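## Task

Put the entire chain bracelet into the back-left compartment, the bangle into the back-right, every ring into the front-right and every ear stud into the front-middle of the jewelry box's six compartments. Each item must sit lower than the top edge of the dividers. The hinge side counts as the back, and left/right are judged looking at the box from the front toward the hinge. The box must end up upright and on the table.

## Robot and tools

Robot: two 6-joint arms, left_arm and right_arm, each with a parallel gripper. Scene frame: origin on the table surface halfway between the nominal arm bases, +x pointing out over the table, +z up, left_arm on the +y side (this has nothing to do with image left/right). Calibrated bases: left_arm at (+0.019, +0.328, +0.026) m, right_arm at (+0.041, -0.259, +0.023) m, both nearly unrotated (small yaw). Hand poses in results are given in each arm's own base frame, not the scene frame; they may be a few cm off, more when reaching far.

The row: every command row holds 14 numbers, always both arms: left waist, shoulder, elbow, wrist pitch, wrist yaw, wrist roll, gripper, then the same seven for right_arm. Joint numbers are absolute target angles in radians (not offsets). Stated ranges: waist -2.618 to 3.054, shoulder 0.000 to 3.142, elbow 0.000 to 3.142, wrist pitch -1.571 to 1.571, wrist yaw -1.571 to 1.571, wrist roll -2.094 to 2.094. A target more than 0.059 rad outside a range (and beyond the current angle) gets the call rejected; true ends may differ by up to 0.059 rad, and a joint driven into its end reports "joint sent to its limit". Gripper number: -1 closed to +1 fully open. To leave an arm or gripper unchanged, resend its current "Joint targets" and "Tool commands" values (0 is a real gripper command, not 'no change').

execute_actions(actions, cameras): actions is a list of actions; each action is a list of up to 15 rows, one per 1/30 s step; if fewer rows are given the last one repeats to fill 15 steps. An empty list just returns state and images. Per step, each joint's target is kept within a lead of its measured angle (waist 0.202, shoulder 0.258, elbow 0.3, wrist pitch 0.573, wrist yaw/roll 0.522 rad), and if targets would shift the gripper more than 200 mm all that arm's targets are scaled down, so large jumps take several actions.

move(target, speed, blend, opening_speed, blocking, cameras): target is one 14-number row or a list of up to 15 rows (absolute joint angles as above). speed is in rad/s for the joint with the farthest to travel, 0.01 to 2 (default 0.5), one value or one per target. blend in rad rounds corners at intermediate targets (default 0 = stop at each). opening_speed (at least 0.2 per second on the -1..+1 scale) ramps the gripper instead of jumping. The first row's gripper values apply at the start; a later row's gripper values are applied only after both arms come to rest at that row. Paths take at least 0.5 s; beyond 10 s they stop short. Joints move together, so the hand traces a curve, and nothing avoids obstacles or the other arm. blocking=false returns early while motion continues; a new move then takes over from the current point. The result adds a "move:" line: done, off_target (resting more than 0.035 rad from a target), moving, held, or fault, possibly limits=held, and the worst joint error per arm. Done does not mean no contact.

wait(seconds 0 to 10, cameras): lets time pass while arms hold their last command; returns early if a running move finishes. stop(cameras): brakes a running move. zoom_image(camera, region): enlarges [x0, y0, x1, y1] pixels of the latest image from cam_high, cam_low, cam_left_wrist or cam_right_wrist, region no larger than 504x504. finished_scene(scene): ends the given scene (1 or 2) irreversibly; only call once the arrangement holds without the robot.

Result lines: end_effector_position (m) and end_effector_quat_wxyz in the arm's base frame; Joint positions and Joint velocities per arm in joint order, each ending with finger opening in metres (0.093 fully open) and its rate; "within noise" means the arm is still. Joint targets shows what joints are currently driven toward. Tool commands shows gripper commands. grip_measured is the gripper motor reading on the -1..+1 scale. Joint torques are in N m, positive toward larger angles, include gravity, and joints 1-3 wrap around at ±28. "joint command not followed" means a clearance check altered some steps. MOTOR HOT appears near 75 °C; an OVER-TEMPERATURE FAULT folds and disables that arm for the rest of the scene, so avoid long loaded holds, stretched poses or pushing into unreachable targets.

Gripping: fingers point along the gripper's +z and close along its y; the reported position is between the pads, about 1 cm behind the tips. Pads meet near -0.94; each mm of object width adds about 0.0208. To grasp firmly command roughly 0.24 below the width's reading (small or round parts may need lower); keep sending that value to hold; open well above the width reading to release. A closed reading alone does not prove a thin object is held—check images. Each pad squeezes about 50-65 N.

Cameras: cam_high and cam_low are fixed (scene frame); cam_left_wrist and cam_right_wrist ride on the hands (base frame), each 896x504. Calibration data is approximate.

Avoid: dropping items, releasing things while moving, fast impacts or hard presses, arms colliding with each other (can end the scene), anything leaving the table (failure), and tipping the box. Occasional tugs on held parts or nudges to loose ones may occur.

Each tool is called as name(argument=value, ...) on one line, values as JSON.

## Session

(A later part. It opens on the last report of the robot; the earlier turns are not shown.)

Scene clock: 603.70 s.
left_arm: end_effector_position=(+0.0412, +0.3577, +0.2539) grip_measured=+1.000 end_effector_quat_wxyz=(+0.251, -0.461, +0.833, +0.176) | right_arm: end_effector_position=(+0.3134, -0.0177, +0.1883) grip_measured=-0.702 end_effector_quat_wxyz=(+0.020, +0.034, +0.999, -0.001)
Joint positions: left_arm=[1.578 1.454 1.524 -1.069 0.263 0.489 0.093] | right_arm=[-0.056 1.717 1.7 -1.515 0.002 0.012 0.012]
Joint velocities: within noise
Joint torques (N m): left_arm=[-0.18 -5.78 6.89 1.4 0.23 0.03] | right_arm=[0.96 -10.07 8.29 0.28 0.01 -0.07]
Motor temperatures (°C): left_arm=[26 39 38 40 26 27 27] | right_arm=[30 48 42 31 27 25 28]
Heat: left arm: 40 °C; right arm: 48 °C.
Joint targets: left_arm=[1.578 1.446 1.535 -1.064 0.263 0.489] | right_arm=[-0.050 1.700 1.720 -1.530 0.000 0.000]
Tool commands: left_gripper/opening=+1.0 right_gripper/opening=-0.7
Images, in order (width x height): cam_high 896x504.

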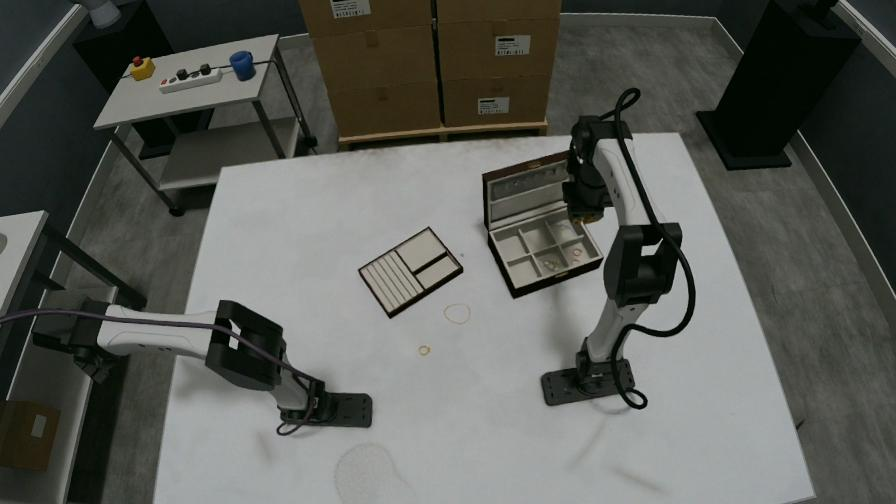

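move(target=[1.578,1.446,1.535,-1.064,0.263,0.489,1,0.91,1.79,1.56,-1.33,0,0,-0.7], speed=1.0, cameras=["cam_right_wrist","cam_low"])

zoom_image(camera="cam_low", region=[580, 200, 740, 340])

Scene clock: 624.80 s.
left_arm: end_effector_position=(+0.0412, +0.3577, +0.2539) grip_measured=+1.000 end_effector_quat_wxyz=(+0.251, -0.461, +0.833, +0.176) | right_arm: end_effector_position=(+0.2012, +0.2612, +0.1366) grip_measured=-0.702 end_effector_quat_wxyz=(+0.005, -0.436, +0.900, +0.003)
Joint positions: left_arm=[1.578 1.454 1.524 -1.069 0.263 0.489 0.093] | right_arm=[0.914 1.779 1.567 -1.347 0 0.011 0.012]
Joint velocities: within noise
Joint torques (N m): left_arm=[-0.18 -5.79 6.89 1.4 0.23 0.03] | right_arm=[0.1 -8.17 5.76 0.52 0.03 -0.06]
Motor temperatures (°C): left_arm=[26 39 39 40 26 27 27] | right_arm=[30 50 42 31 27 25 28]
Heat: left arm: 40 °C; right arm: 50 °C.
Joint targets: left_arm=[1.578 1.446 1.535 -1.064 0.263 0.489] | right_arm=[0.910 1.790 1.560 -1.330 0.000 0.000]
move: done
camera_calibration:
cam_right_wrist: T_world_to_cam=[[0.789455, -0.613715, -0.0107013, 0.00225507], [-0.552427, -0.718, 0.423439, 0.280113], [-0.267555, -0.328374, -0.905861, 0.339789], [0, 0, 0, 1]] pos_world=[0.243874, 0.314083, 0.189215]
Images, in order (width x height): cam_low 896x504, cam_right_wrist 896x504.

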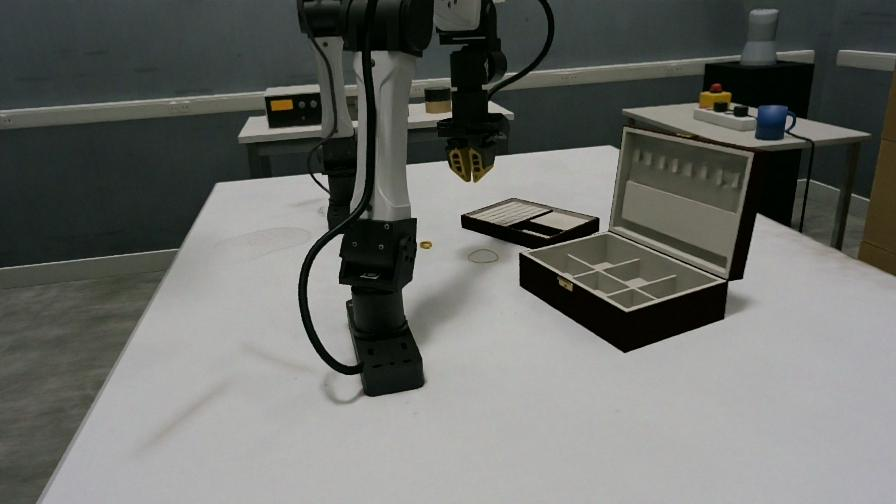

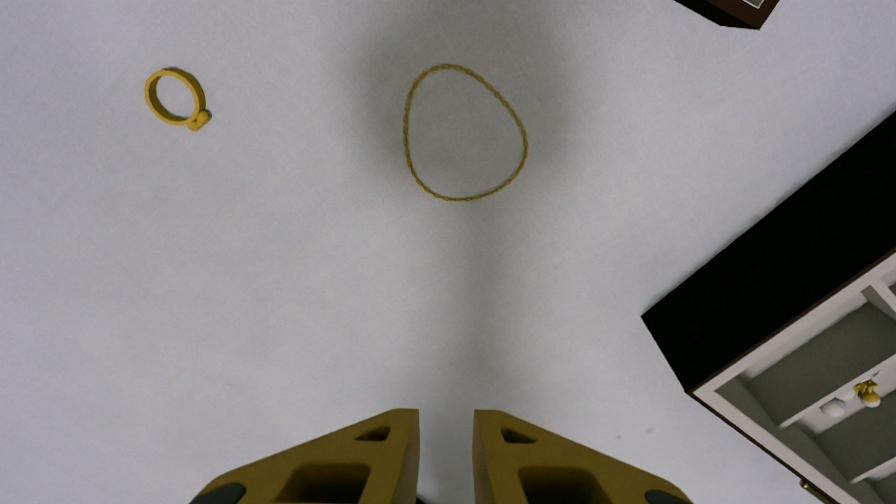

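Scaled by 3.150 from the camera's 896x504 image, which has a finer 1280x720 frame.

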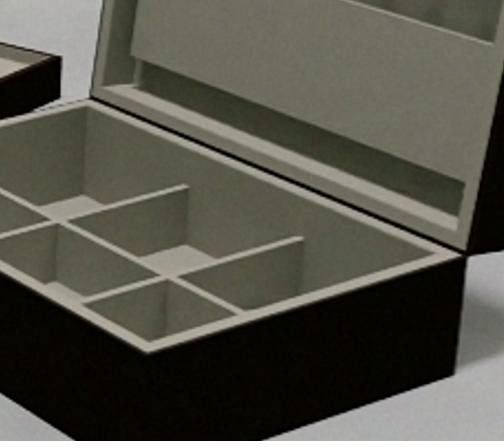

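move(target=[1.578,1.446,1.535,-1.064,0.263,0.489,1,0.9,1.85,1.22,-0.935,0,1.57,-0.5], speed=0.7, cameras=["cam_right_wrist"])

Scene clock: 672.73 s.
left_arm: end_effector_position=(+0.0412, +0.3577, +0.2539) grip_measured=+1.000 end_effector_quat_wxyz=(+0.251, -0.461, +0.833, +0.176) | right_arm: end_effector_position=(+0.2015, +0.2572, +0.0345) grip_measured=-0.502 end_effector_quat_wxyz=(+0.001, +0.320, +0.948, +0.004)
Joint positions: left_arm=[1.578 1.454 1.524 -1.069 0.263 0.489 0.093] | right_arm=[0.906 1.837 1.227 -0.952 0 1.557 0.021]
Joint velocities: within noise
Joint torques (N m): left_arm=[-0.18 -5.78 6.89 1.4 0.23 0.02] | right_arm=[-0.06 -8.05 5.27 0.47 0.09 0.18]
Motor temperatures (°C): left_arm=[26 39 39 40 26 27 27] | right_arm=[30 48 42 30 26 25 28]
Heat: left arm: 40 °C; right arm: 48 °C.
Joint targets: left_arm=[1.578 1.446 1.535 -1.064 0.263 0.489] | right_arm=[0.900 1.850 1.220 -0.935 0.000 1.570]
move: done
camera_calibration:
cam_right_wrist: T_world_to_cam=[[-0.600508, -0.799395, -0.0189223, 0.326581], [-0.724944, 0.53429, 0.43473, 0.0329541], [-0.337411, 0.274777, -0.900362, 0.104875], [0, 0, 0, 1]] pos_world=[0.25539, 0.214643, 0.0862786]
Images, in order (width x height): cam_right_wrist 896x504.

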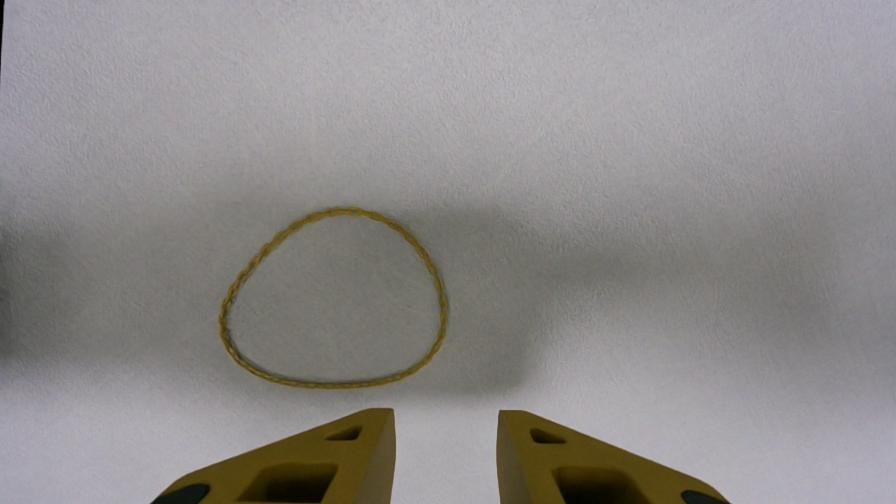

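move(target=[1.578,1.446,1.535,-1.064,0.263,0.489,1,0.893,1.915,1.142,-0.795,0,1.57,-0.5], speed=0.25, cameras=["cam_right_wrist"])

Scene clock: 680.70 s.
left_arm: end_effector_position=(+0.0412, +0.3577, +0.2539) grip_measured=+1.000 end_effector_quat_wxyz=(+0.251, -0.461, +0.833, +0.176) | right_arm: end_effector_position=(+0.2012, +0.2532, -0.0020) grip_measured=-0.502 end_effector_quat_wxyz=(-0.002, +0.324, +0.946, -0.004)
Joint positions: left_arm=[1.578 1.454 1.524 -1.069 0.263 0.489 0.093] | right_arm=[0.899 1.9 1.151 -0.831 0 1.558 0.021]
Joint velocities: within noise
Joint torques (N m): left_arm=[-0.18 -5.78 6.89 1.4 0.23 0.03] | right_arm=[-0.08 -7.98 4.68 0.63 0.09 0.18]
Motor temperatures (°C): left_arm=[26 39 39 40 26 27 27] | right_arm=[30 47 41 30 26 25 28]
Heat: left arm: 40 °C; right arm: 47 °C.
Joint targets: left_arm=[1.578 1.446 1.535 -1.064 0.263 0.489] | right_arm=[0.893 1.915 1.142 -0.795 0.000 1.570]
move: off_target (right_arm); right_arm: the wrist pitch is farthest, 0.036 rad from its target
camera_calibration:
cam_right_wrist: T_world_to_cam=[[-0.607004, -0.794698, -0.000997276, 0.322636], [-0.715784, 0.546182, 0.43513, 0.0458976], [-0.345252, 0.264839, -0.900367, 0.0770571], [0, 0, 0, 1]] pos_world=[0.255298, 0.210922, 0.04973]
Images, in order (width x height): cam_right_wrist 896x504.

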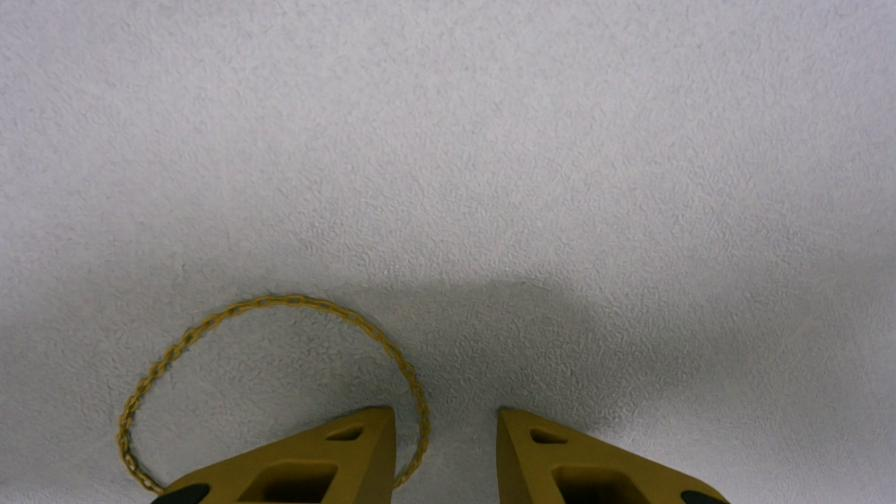

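move(target=[[1.578,1.446,1.535,-1.064,0.263,0.489,1,0.893,1.926,1.131,-0.77,0,1.57,-0.5],[1.578,1.446,1.535,-1.064,0.263,0.489,1,0.893,1.926,1.131,-0.77,0,1.57,-1]], speed=0.2, opening_speed=0.5, cameras=["cam_right_wrist"])

Scene clock: 689.63 s.
left_arm: end_effector_position=(+0.0412, +0.3577, +0.2539) grip_measured=+1.000 end_effector_quat_wxyz=(+0.251, -0.461, +0.833, +0.176) | right_arm: end_effector_position=(+0.2068, +0.2602, -0.0023) grip_measured=-0.971 end_effector_quat_wxyz=(+0.005, +0.324, +0.946, +0.013)
Joint positions: left_arm=[1.578 1.454 1.524 -1.069 0.263 0.489 0.093] | right_arm=[0.899 1.9 1.149 -0.791 0 1.558 0]
Joint velocities: within noise
Joint torques (N m): left_arm=[-0.18 -5.76 6.87 1.4 0.23 0.03] | right_arm=[-0.06 -7.08 3.92 0.55 0.09 0.17]
Motor temperatures (°C): left_arm=[26 39 39 40 26 27 27] | right_arm=[30 46 41 30 26 25 28]
Heat: left arm: 40 °C; right arm: 46 °C.
Joint targets: left_arm=[1.578 1.446 1.535 -1.064 0.263 0.489] | right_arm=[0.893 1.926 1.131 -0.770 0.000 1.570]
move: done; target 2's new numbers were sent with right_arm's wrist pitch 0.059 rad from that target
camera_calibration:
cam_right_wrist: T_world_to_cam=[[-0.60684, -0.793879, -0.0387466, 0.331218], [-0.725793, 0.533605, 0.434154, 0.0515411], [-0.32399, 0.291584, -0.900005, 0.0654716], [0, 0, 0, 1]] pos_world=[0.259617, 0.216354, 0.0493816]
Images, in order (width x height): cam_right_wrist 896x504.

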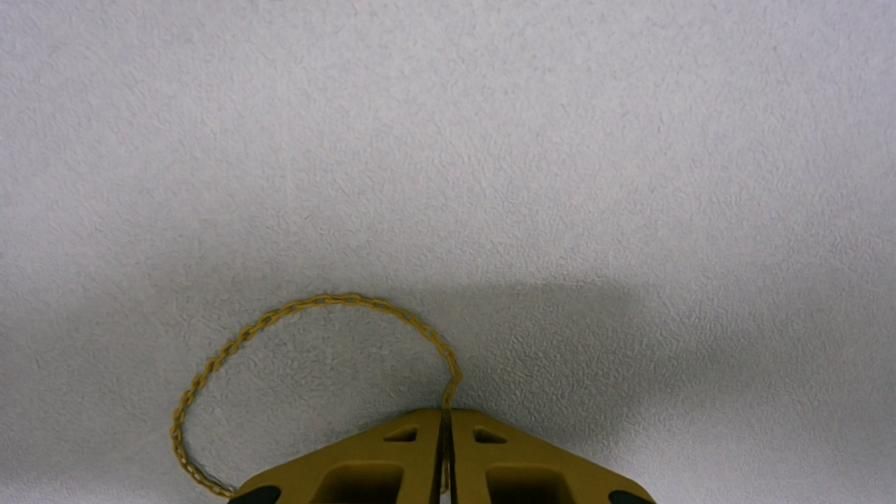

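move(target=[[1.578,1.446,1.535,-1.064,0.263,0.489,1,0.893,1.85,1.22,-0.935,0,1.57,-1],[1.578,1.446,1.535,-1.064,0.263,0.489,1,0.893,1.835,1.893,-1.55,0,1.57,-1],[1.578,1.446,1.535,-1.064,0.263,0.489,1,0.282,1.65,1.545,-1.02,0,1.637,-1]], speed=[0.3,0.7,0.6], blend=[0.05,0.02,0], cameras=["cam_right_wrist","cam_low","cam_high"])

zoom_image(camera="cam_low", region=[500, 100, 780, 360])

Scene clock: 713.30 s.
left_arm: end_effector_position=(+0.0412, +0.3577, +0.2539) grip_measured=+1.000 end_effector_quat_wxyz=(+0.251, -0.461, +0.833, +0.176) | right_arm: end_effector_position=(+0.3802, +0.1088, +0.1825) grip_measured=-0.971 end_effector_quat_wxyz=(+0.118, +0.610, +0.766, +0.165)
Joint positions: left_arm=[1.578 1.454 1.524 -1.069 0.263 0.489 0.093] | right_arm=[0.279 1.679 1.554 -1.037 0 1.624 0]
Joint velocities: within noise
Joint torques (N m): left_arm=[-0.18 -5.78 6.89 1.4 0.23 0.03] | right_arm=[0.76 -11.62 6.27 1.3 0.08 0.16]
Motor temperatures (°C): left_arm=[26 39 39 40 26 27 27] | right_arm=[30 46 40 30 26 25 28]
Heat: left arm: 40 °C; right arm: 46 °C.
Joint targets: left_arm=[1.578 1.446 1.535 -1.064 0.263 0.489] | right_arm=[0.282 1.650 1.545 -1.020 0.000 1.637]
move: done
camera_calibration:
cam_right_wrist: T_world_to_cam=[[-0.890122, -0.205999, -0.406507, 0.434278], [-0.380298, 0.827276, 0.413508, 0.018424], [0.251111, 0.522666, -0.814717, 0.0728173], [0, 0, 0, 1]] pos_world=[0.375282, 0.0361597, 0.228244]
Images, in order (width x height): cam_high 896x504, cam_low 896x504, cam_right_wrist 896x504.

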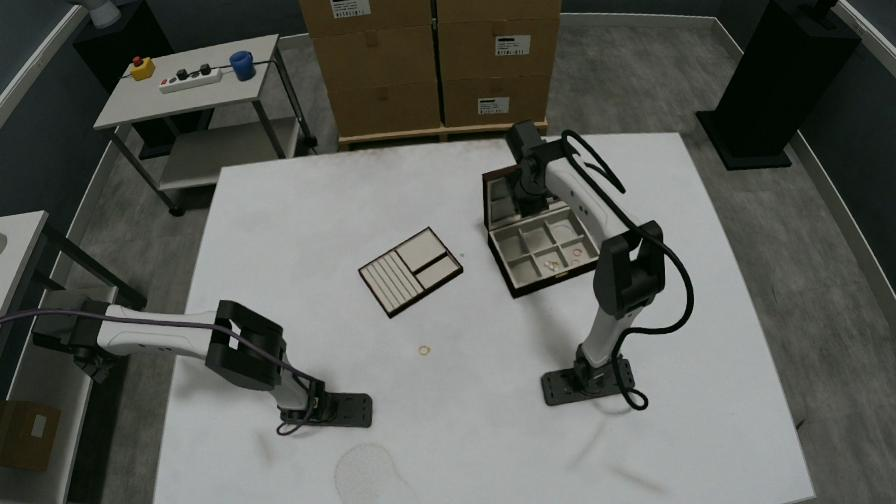

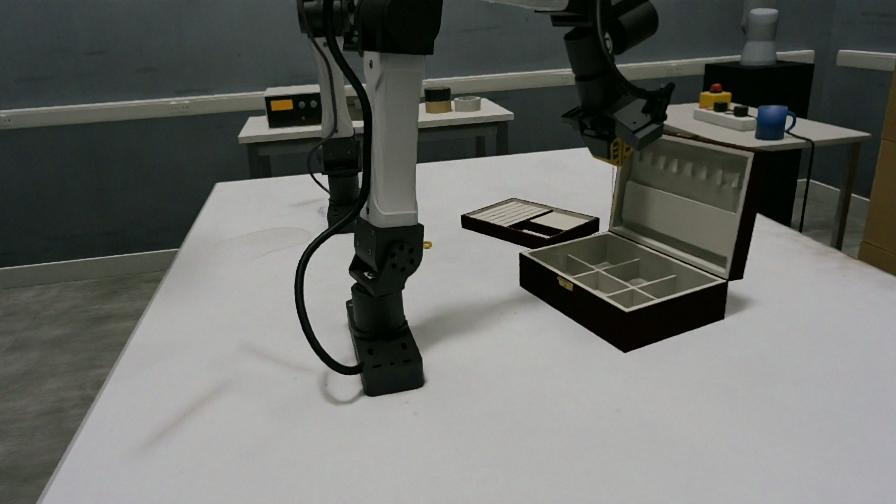

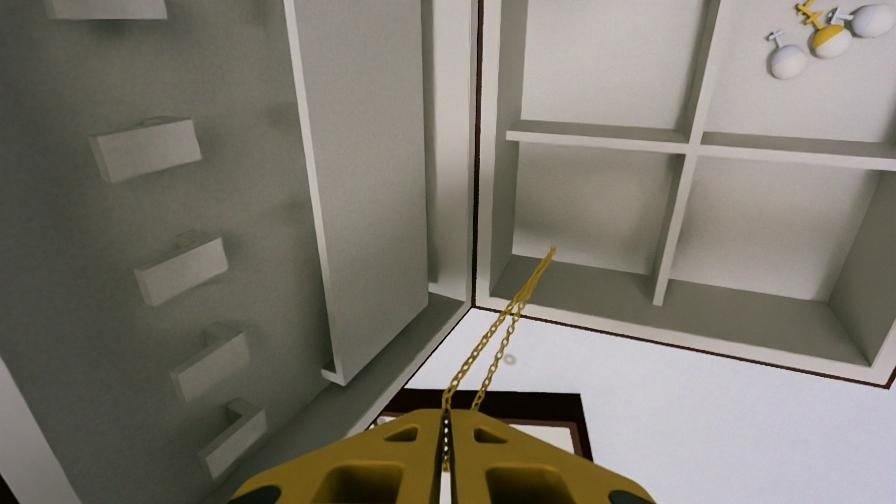

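Scaled by 1.800 from the camera's 896x504 image, which has a finer 1280x720 frame.

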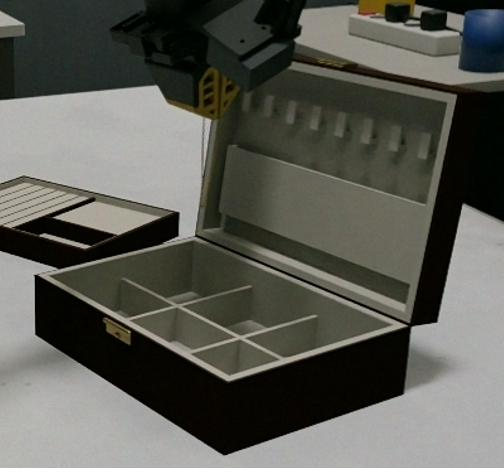

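move(target=[[1.578,1.446,1.535,-1.064,0.263,0.489,1,0.299,1.64,1.36,-0.84,0,1.64,-1],[1.578,1.446,1.535,-1.064,0.263,0.489,1,0.299,1.68,1.16,-0.60,0,1.64,-1]], speed=0.3, blend=[0.05,0], cameras=["cam_right_wrist","cam_low"])

zoom_image(camera="cam_low", region=[500, 140, 740, 320])

Scene clock: 733.33 s.
left_arm: end_effector_position=(+0.0412, +0.3577, +0.2539) grip_measured=+1.000 end_effector_quat_wxyz=(+0.251, -0.461, +0.833, +0.176) | right_arm: end_effector_position=(+0.3786, +0.1141, +0.0916) grip_measured=-0.971 end_effector_quat_wxyz=(+0.128, +0.603, +0.766, +0.182)
Joint positions: left_arm=[1.578 1.454 1.524 -1.069 0.263 0.489 0.093] | right_arm=[0.293 1.672 1.167 -0.617 0 1.628 0]
Joint velocities: within noise
Joint torques (N m): left_arm=[-0.2 -5.78 6.89 1.4 0.23 0.02] | right_arm=[1.01 -7.97 6.31 1.37 0.08 0.15]
Motor temperatures (°C): left_arm=[26 39 39 40 26 27 27] | right_arm=[30 50 40 31 26 25 28]
Heat: left arm: 40 °C; right arm: 50 °C.
Joint targets: left_arm=[1.578 1.446 1.535 -1.064 0.263 0.489] | right_arm=[0.299 1.680 1.160 -0.600 0.000 1.640]
move: done
camera_calibration:
cam_right_wrist: T_world_to_cam=[[-0.871686, -0.210303, -0.442647, 0.393844], [-0.40498, 0.81775, 0.408994, 0.0618143], [0.275962, 0.535777, -0.79799, -0.0160505], [0, 0, 0, 1]] pos_world=[0.372771, 0.0408773, 0.136244]
Images, in order (width x height): cam_low 896x504, cam_right_wrist 896x504.

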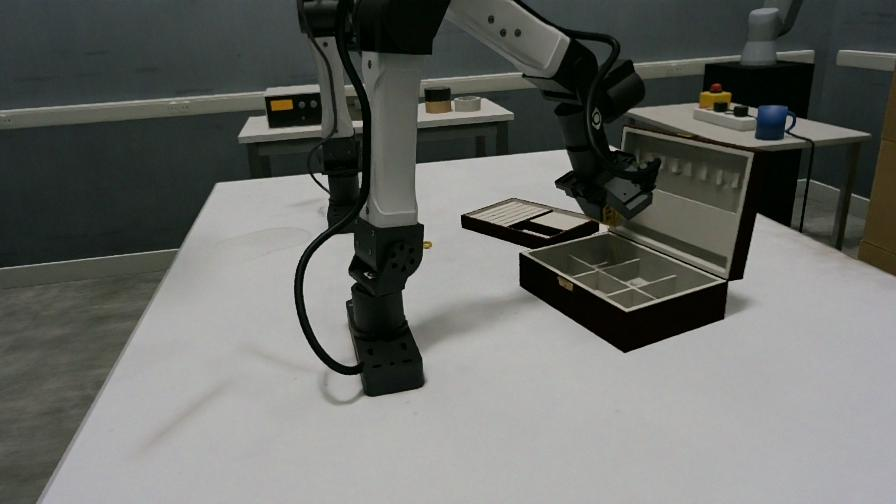

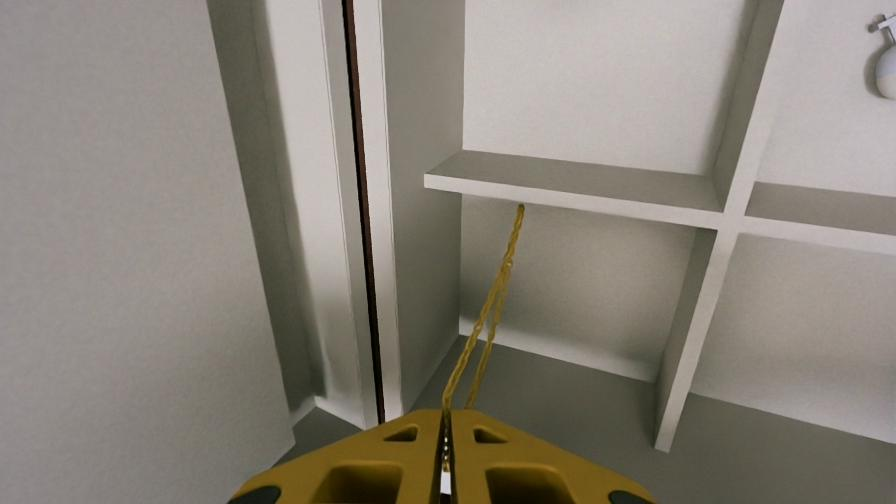

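Scaled by 2.100 from the camera's 896x504 image, which has a finer 1280x720 frame.

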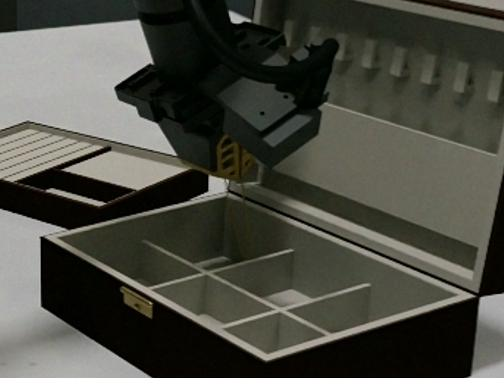

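move(target=[[1.578,1.446,1.535,-1.064,0.263,0.489,1,0.302,1.73,1.08,-0.475,0,1.64,-1],[1.578,1.446,1.535,-1.064,0.263,0.489,1,0.302,1.764,1.014,-0.365,0,1.64,-1]], speed=0.25, blend=[0.03,0], cameras=["cam_right_wrist","cam_low"])

zoom_image(camera="cam_low", region=[500, 140, 740, 320])

Scene clock: 751.97 s.
left_arm: end_effector_position=(+0.0412, +0.3577, +0.2539) grip_measured=+1.000 end_effector_quat_wxyz=(+0.251, -0.461, +0.833, +0.176) | right_arm: end_effector_position=(+0.3798, +0.1158, +0.0365) grip_measured=-0.971 end_effector_quat_wxyz=(+0.130, +0.602, +0.766, +0.186)
Joint positions: left_arm=[1.578 1.454 1.524 -1.069 0.263 0.489 0.093] | right_arm=[0.296 1.753 1.021 -0.382 0 1.628 0]
Joint velocities: within noise
Joint torques (N m): left_arm=[-0.2 -5.79 6.87 1.4 0.23 0.03] | right_arm=[1.02 -7.86 5.83 1.36 0.08 0.15]
Motor temperatures (°C): left_arm=[26 39 39 40 26 27 27] | right_arm=[30 49 40 31 26 25 28]
Heat: left arm: 40 °C; right arm: 49 °C.
Joint targets: left_arm=[1.578 1.446 1.535 -1.064 0.263 0.489] | right_arm=[0.302 1.764 1.014 -0.365 0.000 1.640]
move: done
camera_calibration:
cam_right_wrist: T_world_to_cam=[[-0.867457, -0.211869, -0.450145, 0.369752], [-0.410751, 0.815511, 0.407707, 0.0860102], [0.280718, 0.538566, -0.794446, -0.063503], [0, 0, 0, 1]] pos_world=[0.373899, 0.0423972, 0.0809252]
Images, in order (width x height): cam_low 896x504, cam_right_wrist 896x504.

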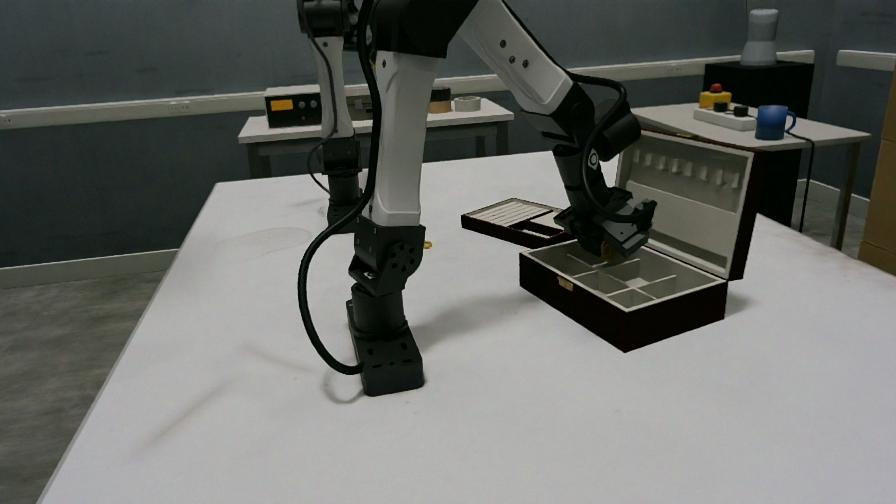

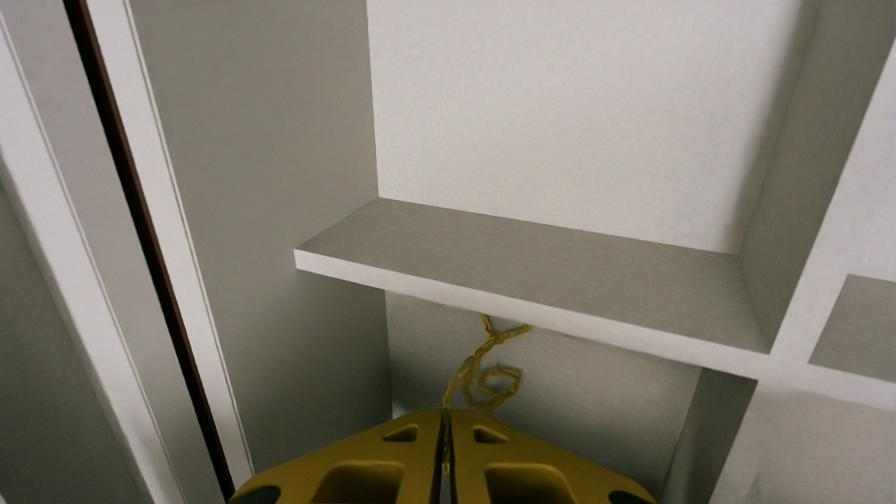

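Scaled by 2.100 from the camera's 896x504 image, which has a finer 1280x720 frame.

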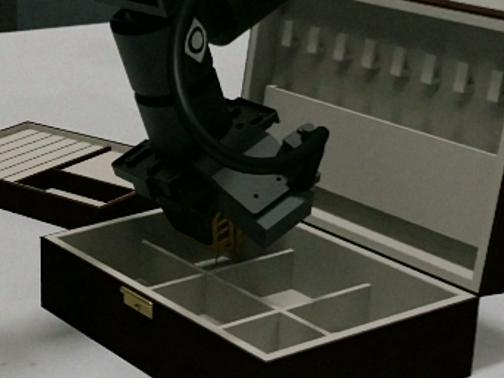

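move(target=[[1.578,1.446,1.535,-1.064,0.263,0.489,1,0.302,1.779,0.996,-0.332,0,1.64,-1],[1.578,1.446,1.535,-1.064,0.263,0.489,1,0.302,1.779,0.996,-0.332,0,1.64,-0.7],[1.578,1.446,1.535,-1.064,0.263,0.489,1,0.302,1.68,1.16,-0.60,0,1.64,-0.7]], speed=[0.2,0.2,0.25], opening_speed=0.3, cameras=["cam_right_wrist"])

Scene clock: 764.67 s.
left_arm: end_effector_position=(+0.0412, +0.3577, +0.2539) grip_measured=+1.000 end_effector_quat_wxyz=(+0.251, -0.461, +0.833, +0.176) | right_arm: end_effector_position=(+0.3769, +0.1149, +0.0737) grip_measured=-0.702 end_effector_quat_wxyz=(+0.120, +0.604, +0.769, +0.172)
Joint positions: left_arm=[1.578 1.454 1.524 -1.069 0.263 0.489 0.093] | right_arm=[0.296 1.705 1.14 -0.582 0 1.628 0.012]
Joint velocities: within noise
Joint torques (N m): left_arm=[-0.2 -5.79 6.89 1.4 0.23 0.03] | right_arm=[1.01 -11.22 8.69 0.98 0.08 0.15]
Motor temperatures (°C): left_arm=[26 39 39 40 26 27 27] | right_arm=[30 48 40 31 26 25 28]
Heat: left arm: 40 °C; right arm: 48 °C.
Joint targets: left_arm=[1.578 1.446 1.535 -1.064 0.263 0.489] | right_arm=[0.302 1.680 1.160 -0.600 0.000 1.640]
move: done
camera_calibration:
cam_right_wrist: T_world_to_cam=[[-0.881427, -0.21613, -0.419969, 0.38726], [-0.397579, 0.819528, 0.41268, 0.0645954], [0.254984, 0.530718, -0.808283, -0.0210613], [0, 0, 0, 1]] pos_world=[0.372394, 0.0419382, 0.118956]
Images, in order (width x height): cam_right_wrist 896x504.

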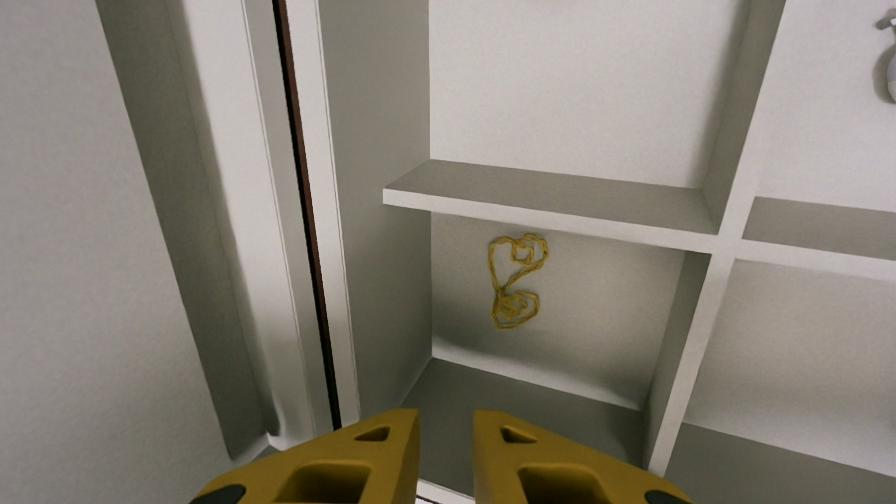

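move(target=[[1.578,1.446,1.535,-1.064,0.263,0.489,1,0.302,1.6,1.5,-1.1,0,1.5,-0.3],[1.578,1.446,1.535,-1.064,0.263,0.489,1,0.578,2.237,2.2,-1.53,0,0,-0.3]], speed=[0.5,0.8], blend=[0.1,0], cameras=["cam_right_wrist"])

zoom_image(camera="cam_right_wrist", region=[300, 100, 700, 420])

Scene clock: 783.07 s.
left_arm: end_effector_position=(+0.0412, +0.3577, +0.2539) grip_measured=+1.000 end_effector_quat_wxyz=(+0.251, -0.461, +0.833, +0.176) | right_arm: end_effector_position=(+0.3617, +0.2346, +0.1303) grip_measured=-0.302 end_effector_quat_wxyz=(+0.008, -0.278, +0.961, +0.000)
Joint positions: left_arm=[1.578 1.454 1.524 -1.069 0.263 0.489 0.093] | right_arm=[0.577 2.223 2.179 -1.513 0.003 0.013 0.031]
Joint velocities: within noise
Joint torques (N m): left_arm=[-0.18 -5.78 6.89 1.4 0.23 0.03] | right_arm=[0.59 -11.88 8.32 0.2 -0.02 -0.07]
Motor temperatures (°C): left_arm=[26 39 39 40 26 27 27] | right_arm=[30 51 43 31 26 25 28]
Heat: left arm: 40 °C; right arm: 51 °C.
Joint targets: left_arm=[1.578 1.446 1.535 -1.064 0.263 0.489] | right_arm=[0.578 2.237 2.200 -1.530 0.000 0.000]
move: done
camera_calibration:
cam_right_wrist: T_world_to_cam=[[0.539997, -0.841638, -0.00692521, 0.00233277], [-0.761716, -0.492186, 0.421357, 0.375316], [-0.358039, -0.222257, -0.906868, 0.376249], [0, 0, 0, 1]] pos_world=[0.419336, 0.270312, 0.183082]
Images, in order (width x height): cam_right_wrist 896x504.

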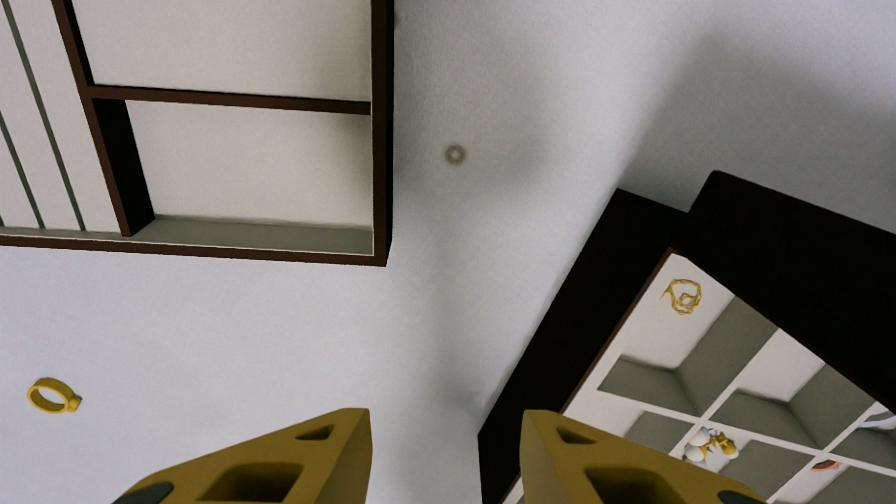

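Scaled by 1.260 from the camera's 896x504 image, which has a finer 1280x720 frame.

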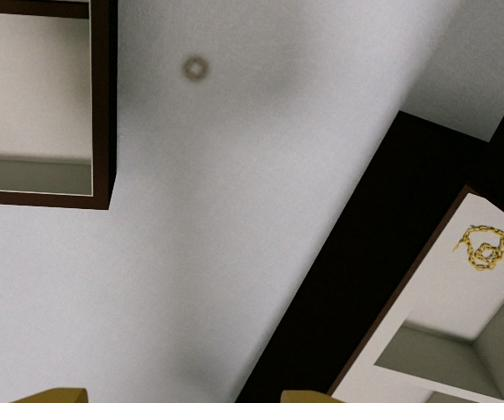

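move(target=[[1.578,1.446,1.535,-1.064,0.263,0.489,1,1.22,2.065,1.625,-1.11,0,-0.48,-0.05]], speed=[0.7], cameras=["cam_right_wrist"])

Scene clock: 793.73 s.
left_arm: end_effector_position=(+0.0412, +0.3577, +0.2539) grip_measured=+1.000 end_effector_quat_wxyz=(+0.251, -0.461, +0.833, +0.176) | right_arm: end_effector_position=(+0.1331, +0.3697, +0.0415) grip_measured=-0.052 end_effector_quat_wxyz=(+0.012, +0.748, -0.663, +0.004)
Joint positions: left_arm=[1.578 1.454 1.524 -1.069 0.263 0.489 0.093] | right_arm=[1.225 2.101 1.632 -1.127 -0.001 -0.467 0.043]
Joint velocities: within noise
Joint torques (N m): left_arm=[-0.2 -5.78 6.86 1.4 0.22 0.03] | right_arm=[0.05 -15.46 5.57 0.44 0.01 -0.09]
Motor temperatures (°C): left_arm=[26 39 39 40 26 27 27] | right_arm=[30 54 43 30 26 25 28]
Heat: left arm: 40 °C; right arm: 54 °C.
Joint targets: left_arm=[1.578 1.446 1.535 -1.064 0.263 0.489] | right_arm=[1.220 2.065 1.625 -1.110 0.000 -0.480]
move: off_target (right_arm); right_arm: the shoulder is farthest, 0.036 rad from its target
camera_calibration:
cam_right_wrist: T_world_to_cam=[[0.99166, 0.126811, -0.0230185, -0.178585], [0.123354, -0.882098, 0.454628, 0.330137], [0.0373473, -0.453676, -0.890384, 0.276215], [0, 0, 0, 1]] pos_world=[0.126056, 0.439172, 0.0917369]
Images, in order (width x height): cam_right_wrist 896x504.

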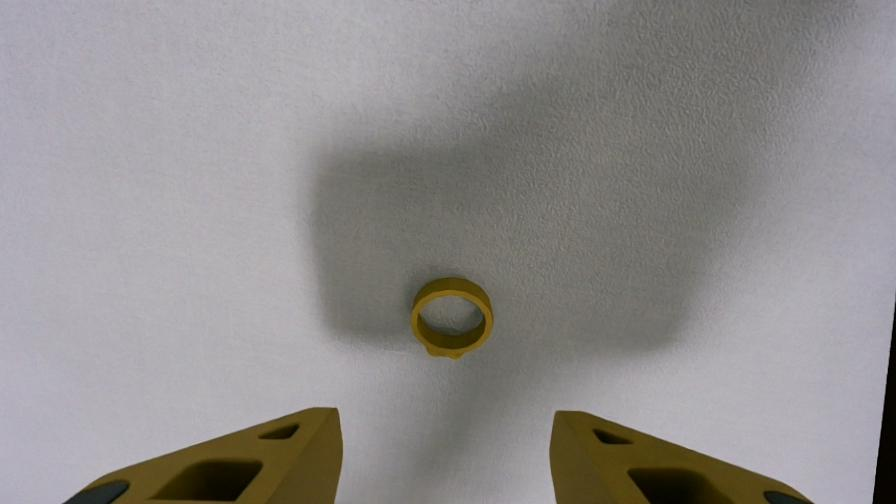

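move(target=[[1.578,1.446,1.535,-1.064,0.263,0.489,1,1.211,2.07,1.465,-0.91,0,-0.49,-0.1]], speed=[0.25], cameras=["cam_right_wrist"])

Scene clock: 808.07 s.
left_arm: end_effector_position=(+0.0412, +0.3577, +0.2539) grip_measured=+1.000 end_effector_quat_wxyz=(+0.251, -0.461, +0.833, +0.176) | right_arm: end_effector_position=(+0.1352, +0.3666, +0.0038) grip_measured=-0.098 end_effector_quat_wxyz=(-0.008, +0.749, -0.662, -0.004)
Joint positions: left_arm=[1.578 1.454 1.524 -1.069 0.263 0.489 0.093] | right_arm=[1.217 2.099 1.472 -0.927 -0.001 -0.478 0.04]
Joint velocities: within noise
Joint torques (N m): left_arm=[-0.18 -5.78 6.89 1.4 0.23 0.02] | right_arm=[-0.02 -14.56 5.31 0.53 0 -0.08]
Motor temperatures (°C): left_arm=[26 39 39 40 26 27 27] | right_arm=[30 56 42 30 26 25 28]
Heat: left arm: 40 °C; right arm: 56 °C.
Joint targets: left_arm=[1.578 1.446 1.535 -1.064 0.263 0.489] | right_arm=[1.211 2.070 1.465 -0.910 0.000 -0.490]
move: done
camera_calibration:
cam_right_wrist: T_world_to_cam=[[0.991509, 0.12999, -0.00355246, -0.18243], [0.119397, -0.899202, 0.420927, 0.351137], [0.051522, -0.417777, -0.907087, 0.226099], [0, 0, 0, 1]] pos_world=[0.127307, 0.433917, 0.0566406]
Images, in order (width x height): cam_right_wrist 896x504.

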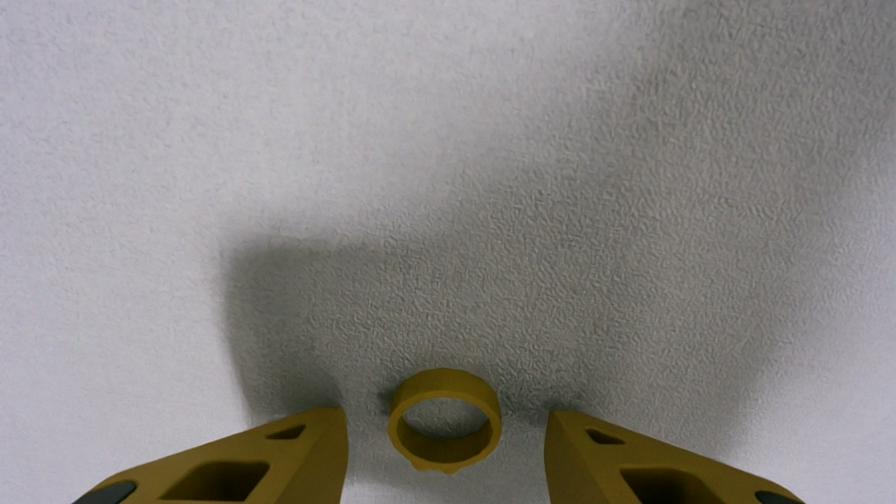

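move(target=[[1.578,1.446,1.535,-1.064,0.263,0.489,1,1.213,2.058,1.412,-0.885,0,-0.49,-0.1]], speed=[0.2], cameras=["cam_right_wrist"])

Scene clock: 821.57 s.
left_arm: end_effector_position=(+0.0412, +0.3577, +0.2539) grip_measured=+1.000 end_effector_quat_wxyz=(+0.251, -0.461, +0.833, +0.176) | right_arm: end_effector_position=(+0.1333, +0.3612, -0.0002) grip_measured=-0.098 end_effector_quat_wxyz=(-0.010, +0.750, -0.661, -0.004)
Joint positions: left_arm=[1.578 1.454 1.524 -1.069 0.263 0.489 0.093] | right_arm=[1.217 2.081 1.426 -0.895 -0.001 -0.479 0.04]
Joint velocities: within noise
Joint torques (N m): left_arm=[-0.18 -5.78 6.89 1.4 0.23 0.03] | right_arm=[0.14 -13.74 4.57 0.53 0 -0.06]
Motor temperatures (°C): left_arm=[26 39 39 40 26 27 27] | right_arm=[30 61 41 30 26 25 27]
Heat: left arm: 40 °C; right arm: 61 °C.
Joint targets: left_arm=[1.578 1.446 1.535 -1.064 0.263 0.489] | right_arm=[1.213 2.058 1.412 -0.885 0.000 -0.490]
move: done
camera_calibration:
cam_right_wrist: T_world_to_cam=[[0.991315, 0.131505, -0.00105459, -0.180367], [0.119937, -0.900761, 0.417425, 0.348713], [0.0539437, -0.413927, -0.908711, 0.218605], [0, 0, 0, 1]] pos_world=[0.125184, 0.428312, 0.0528968]
Images, in order (width x height): cam_right_wrist 896x504.

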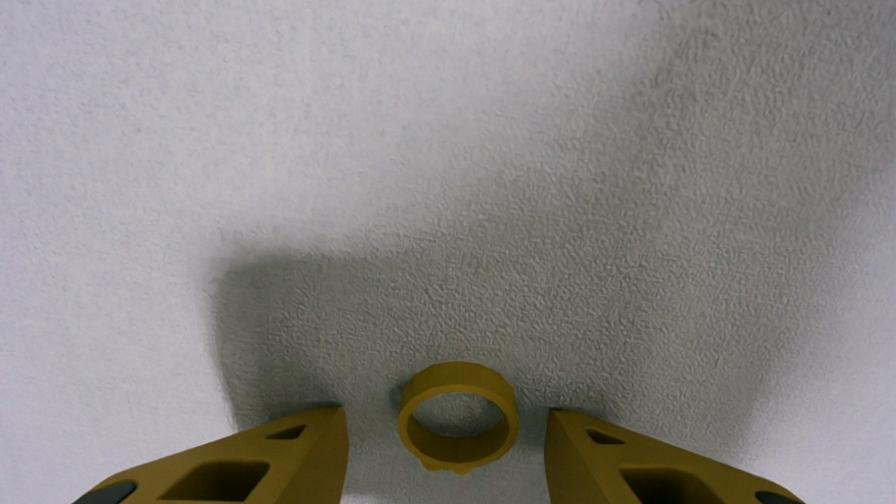

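move(target=[[1.578,1.446,1.535,-1.064,0.263,0.489,1,1.213,2.056,1.394,-0.866,0,-0.49,-0.1],[1.578,1.446,1.535,-1.064,0.263,0.489,1,1.213,2.056,1.394,-0.866,0,-0.49,-0.85]], speed=[0.2], opening_speed=0.6, cameras=["cam_right_wrist"])

speed must be one number or one for each of the 2 targets, got a list of 1; nothing of the call was run

move(target=[[1.578,1.446,1.535,-1.064,0.263,0.489,1,1.213,2.056,1.394,-0.866,0,-0.49,-0.1],[1.578,1.446,1.535,-1.064,0.263,0.489,1,1.213,2.056,1.394,-0.866,0,-0.49,-0.85]], speed=0.2, opening_speed=0.6, cameras=["cam_right_wrist"])

Scene clock: 836.53 s.
left_arm: end_effector_position=(+0.0412, +0.3577, +0.2539) grip_measured=+1.000 end_effector_quat_wxyz=(+0.251, -0.461, +0.833, +0.176) | right_arm: end_effector_position=(+0.1335, +0.3613, -0.0004) grip_measured=-0.640 end_effector_quat_wxyz=(-0.016, +0.750, -0.661, -0.006)
Joint positions: left_arm=[1.578 1.454 1.524 -1.069 0.263 0.489 0.093] | right_arm=[1.217 2.072 1.411 -0.876 0 -0.479 0.014]
Joint velocities: within noise
Joint torques (N m): left_arm=[-0.18 -5.78 6.87 1.4 0.23 0.03] | right_arm=[0.14 -13.04 4.34 0.52 -0.01 -0.06]
Motor temperatures (°C): left_arm=[26 39 39 40 26 27 27] | right_arm=[29 63 41 30 26 25 27]
Heat: left arm: 40 °C; right arm: 63 °C.
Joint targets: left_arm=[1.578 1.446 1.535 -1.064 0.263 0.489] | right_arm=[1.213 2.056 1.394 -0.866 0.000 -0.490]
move: done
camera_calibration:
cam_right_wrist: T_world_to_cam=[[0.991307, 0.131461, 0.0053194, -0.180545], [0.117877, -0.90538, 0.407911, 0.350844], [0.0584404, -0.403738, -0.913006, 0.214143], [0, 0, 0, 1]] pos_world=[0.125104, 0.427839, 0.0533607]
Images, in order (width x height): cam_right_wrist 896x504.

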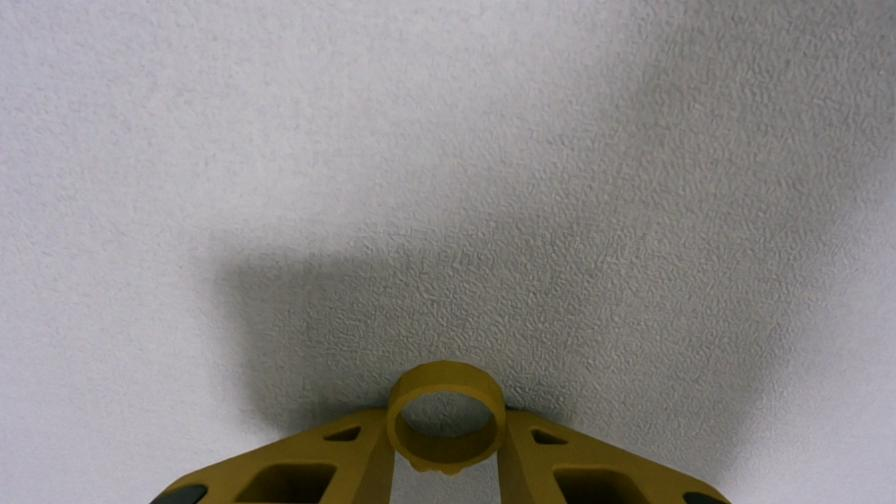

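move(target=[[1.578,1.446,1.535,-1.064,0.263,0.489,1,1.213,2.035,1.846,-1.37,0,-0.48,-0.85],[1.578,1.446,1.535,-1.064,0.263,0.489,1,0.7,1.638,1.42,-1.34,0,0.3,-0.85],[1.578,1.446,1.535,-1.064,0.263,0.489,1,-0.152,1.8,1.46,-1.21,0,1.2,-0.85]], speed=[0.4,0.8,0.8], blend=[0.05,0.1,0], cameras=["cam_right_wrist","cam_high"])

Scene clock: 862.17 s.
left_arm: end_effector_position=(+0.0412, +0.3577, +0.2539) grip_measured=+1.000 end_effector_quat_wxyz=(+0.251, -0.461, +0.833, +0.176) | right_arm: end_effector_position=(+0.3226, -0.0506, +0.1015) grip_measured=-0.658 end_effector_quat_wxyz=(-0.002, +0.622, +0.783, -0.001)
Joint positions: left_arm=[1.578 1.454 1.524 -1.069 0.263 0.489 0.093] | right_arm=[-0.156 1.788 1.439 -1.226 0 1.187 0.014]
Joint velocities: within noise
Joint torques (N m): left_arm=[-0.18 -5.78 6.89 1.4 0.23 0.03] | right_arm=[0.81 -8.03 8.32 0.47 0.08 0.14]
Motor temperatures (°C): left_arm=[26 39 39 40 26 27 27] | right_arm=[29 61 40 30 26 25 29]
Heat: left arm: 40 °C; right arm: 61 °C.
Joint targets: left_arm=[1.578 1.446 1.535 -1.064 0.263 0.489] | right_arm=[-0.152 1.800 1.460 -1.210 0.000 1.200]
move: done
camera_calibration:
cam_right_wrist: T_world_to_cam=[[-0.972519, -0.232739, -0.00625628, 0.301917], [-0.212096, 0.874538, 0.436118, 0.107743], [-0.0960303, 0.42546, -0.899868, 0.22031], [0, 0, 0, 1]] pos_world=[0.337629, -0.117691, 0.15315]
Images, in order (width x height): cam_high 896x504, cam_right_wrist 896x504.

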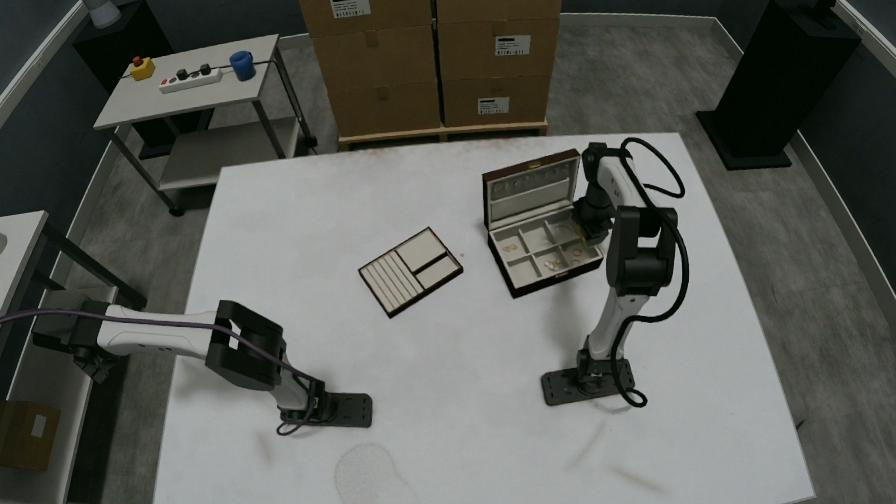

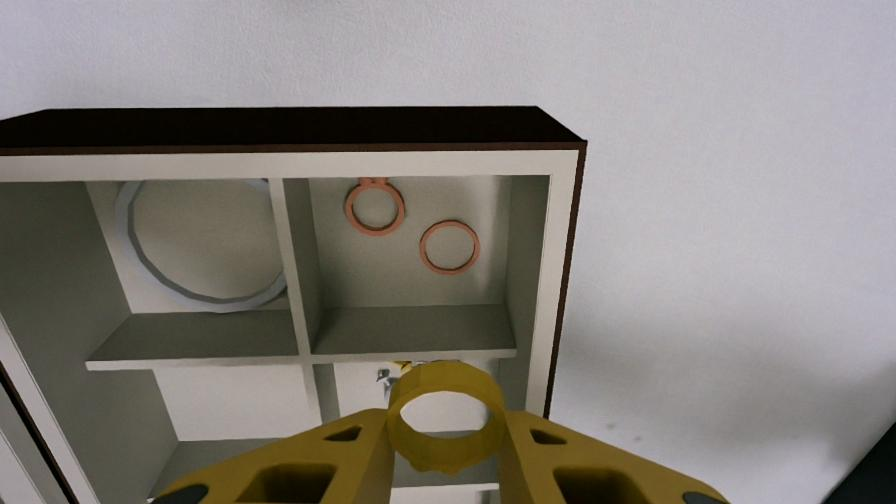

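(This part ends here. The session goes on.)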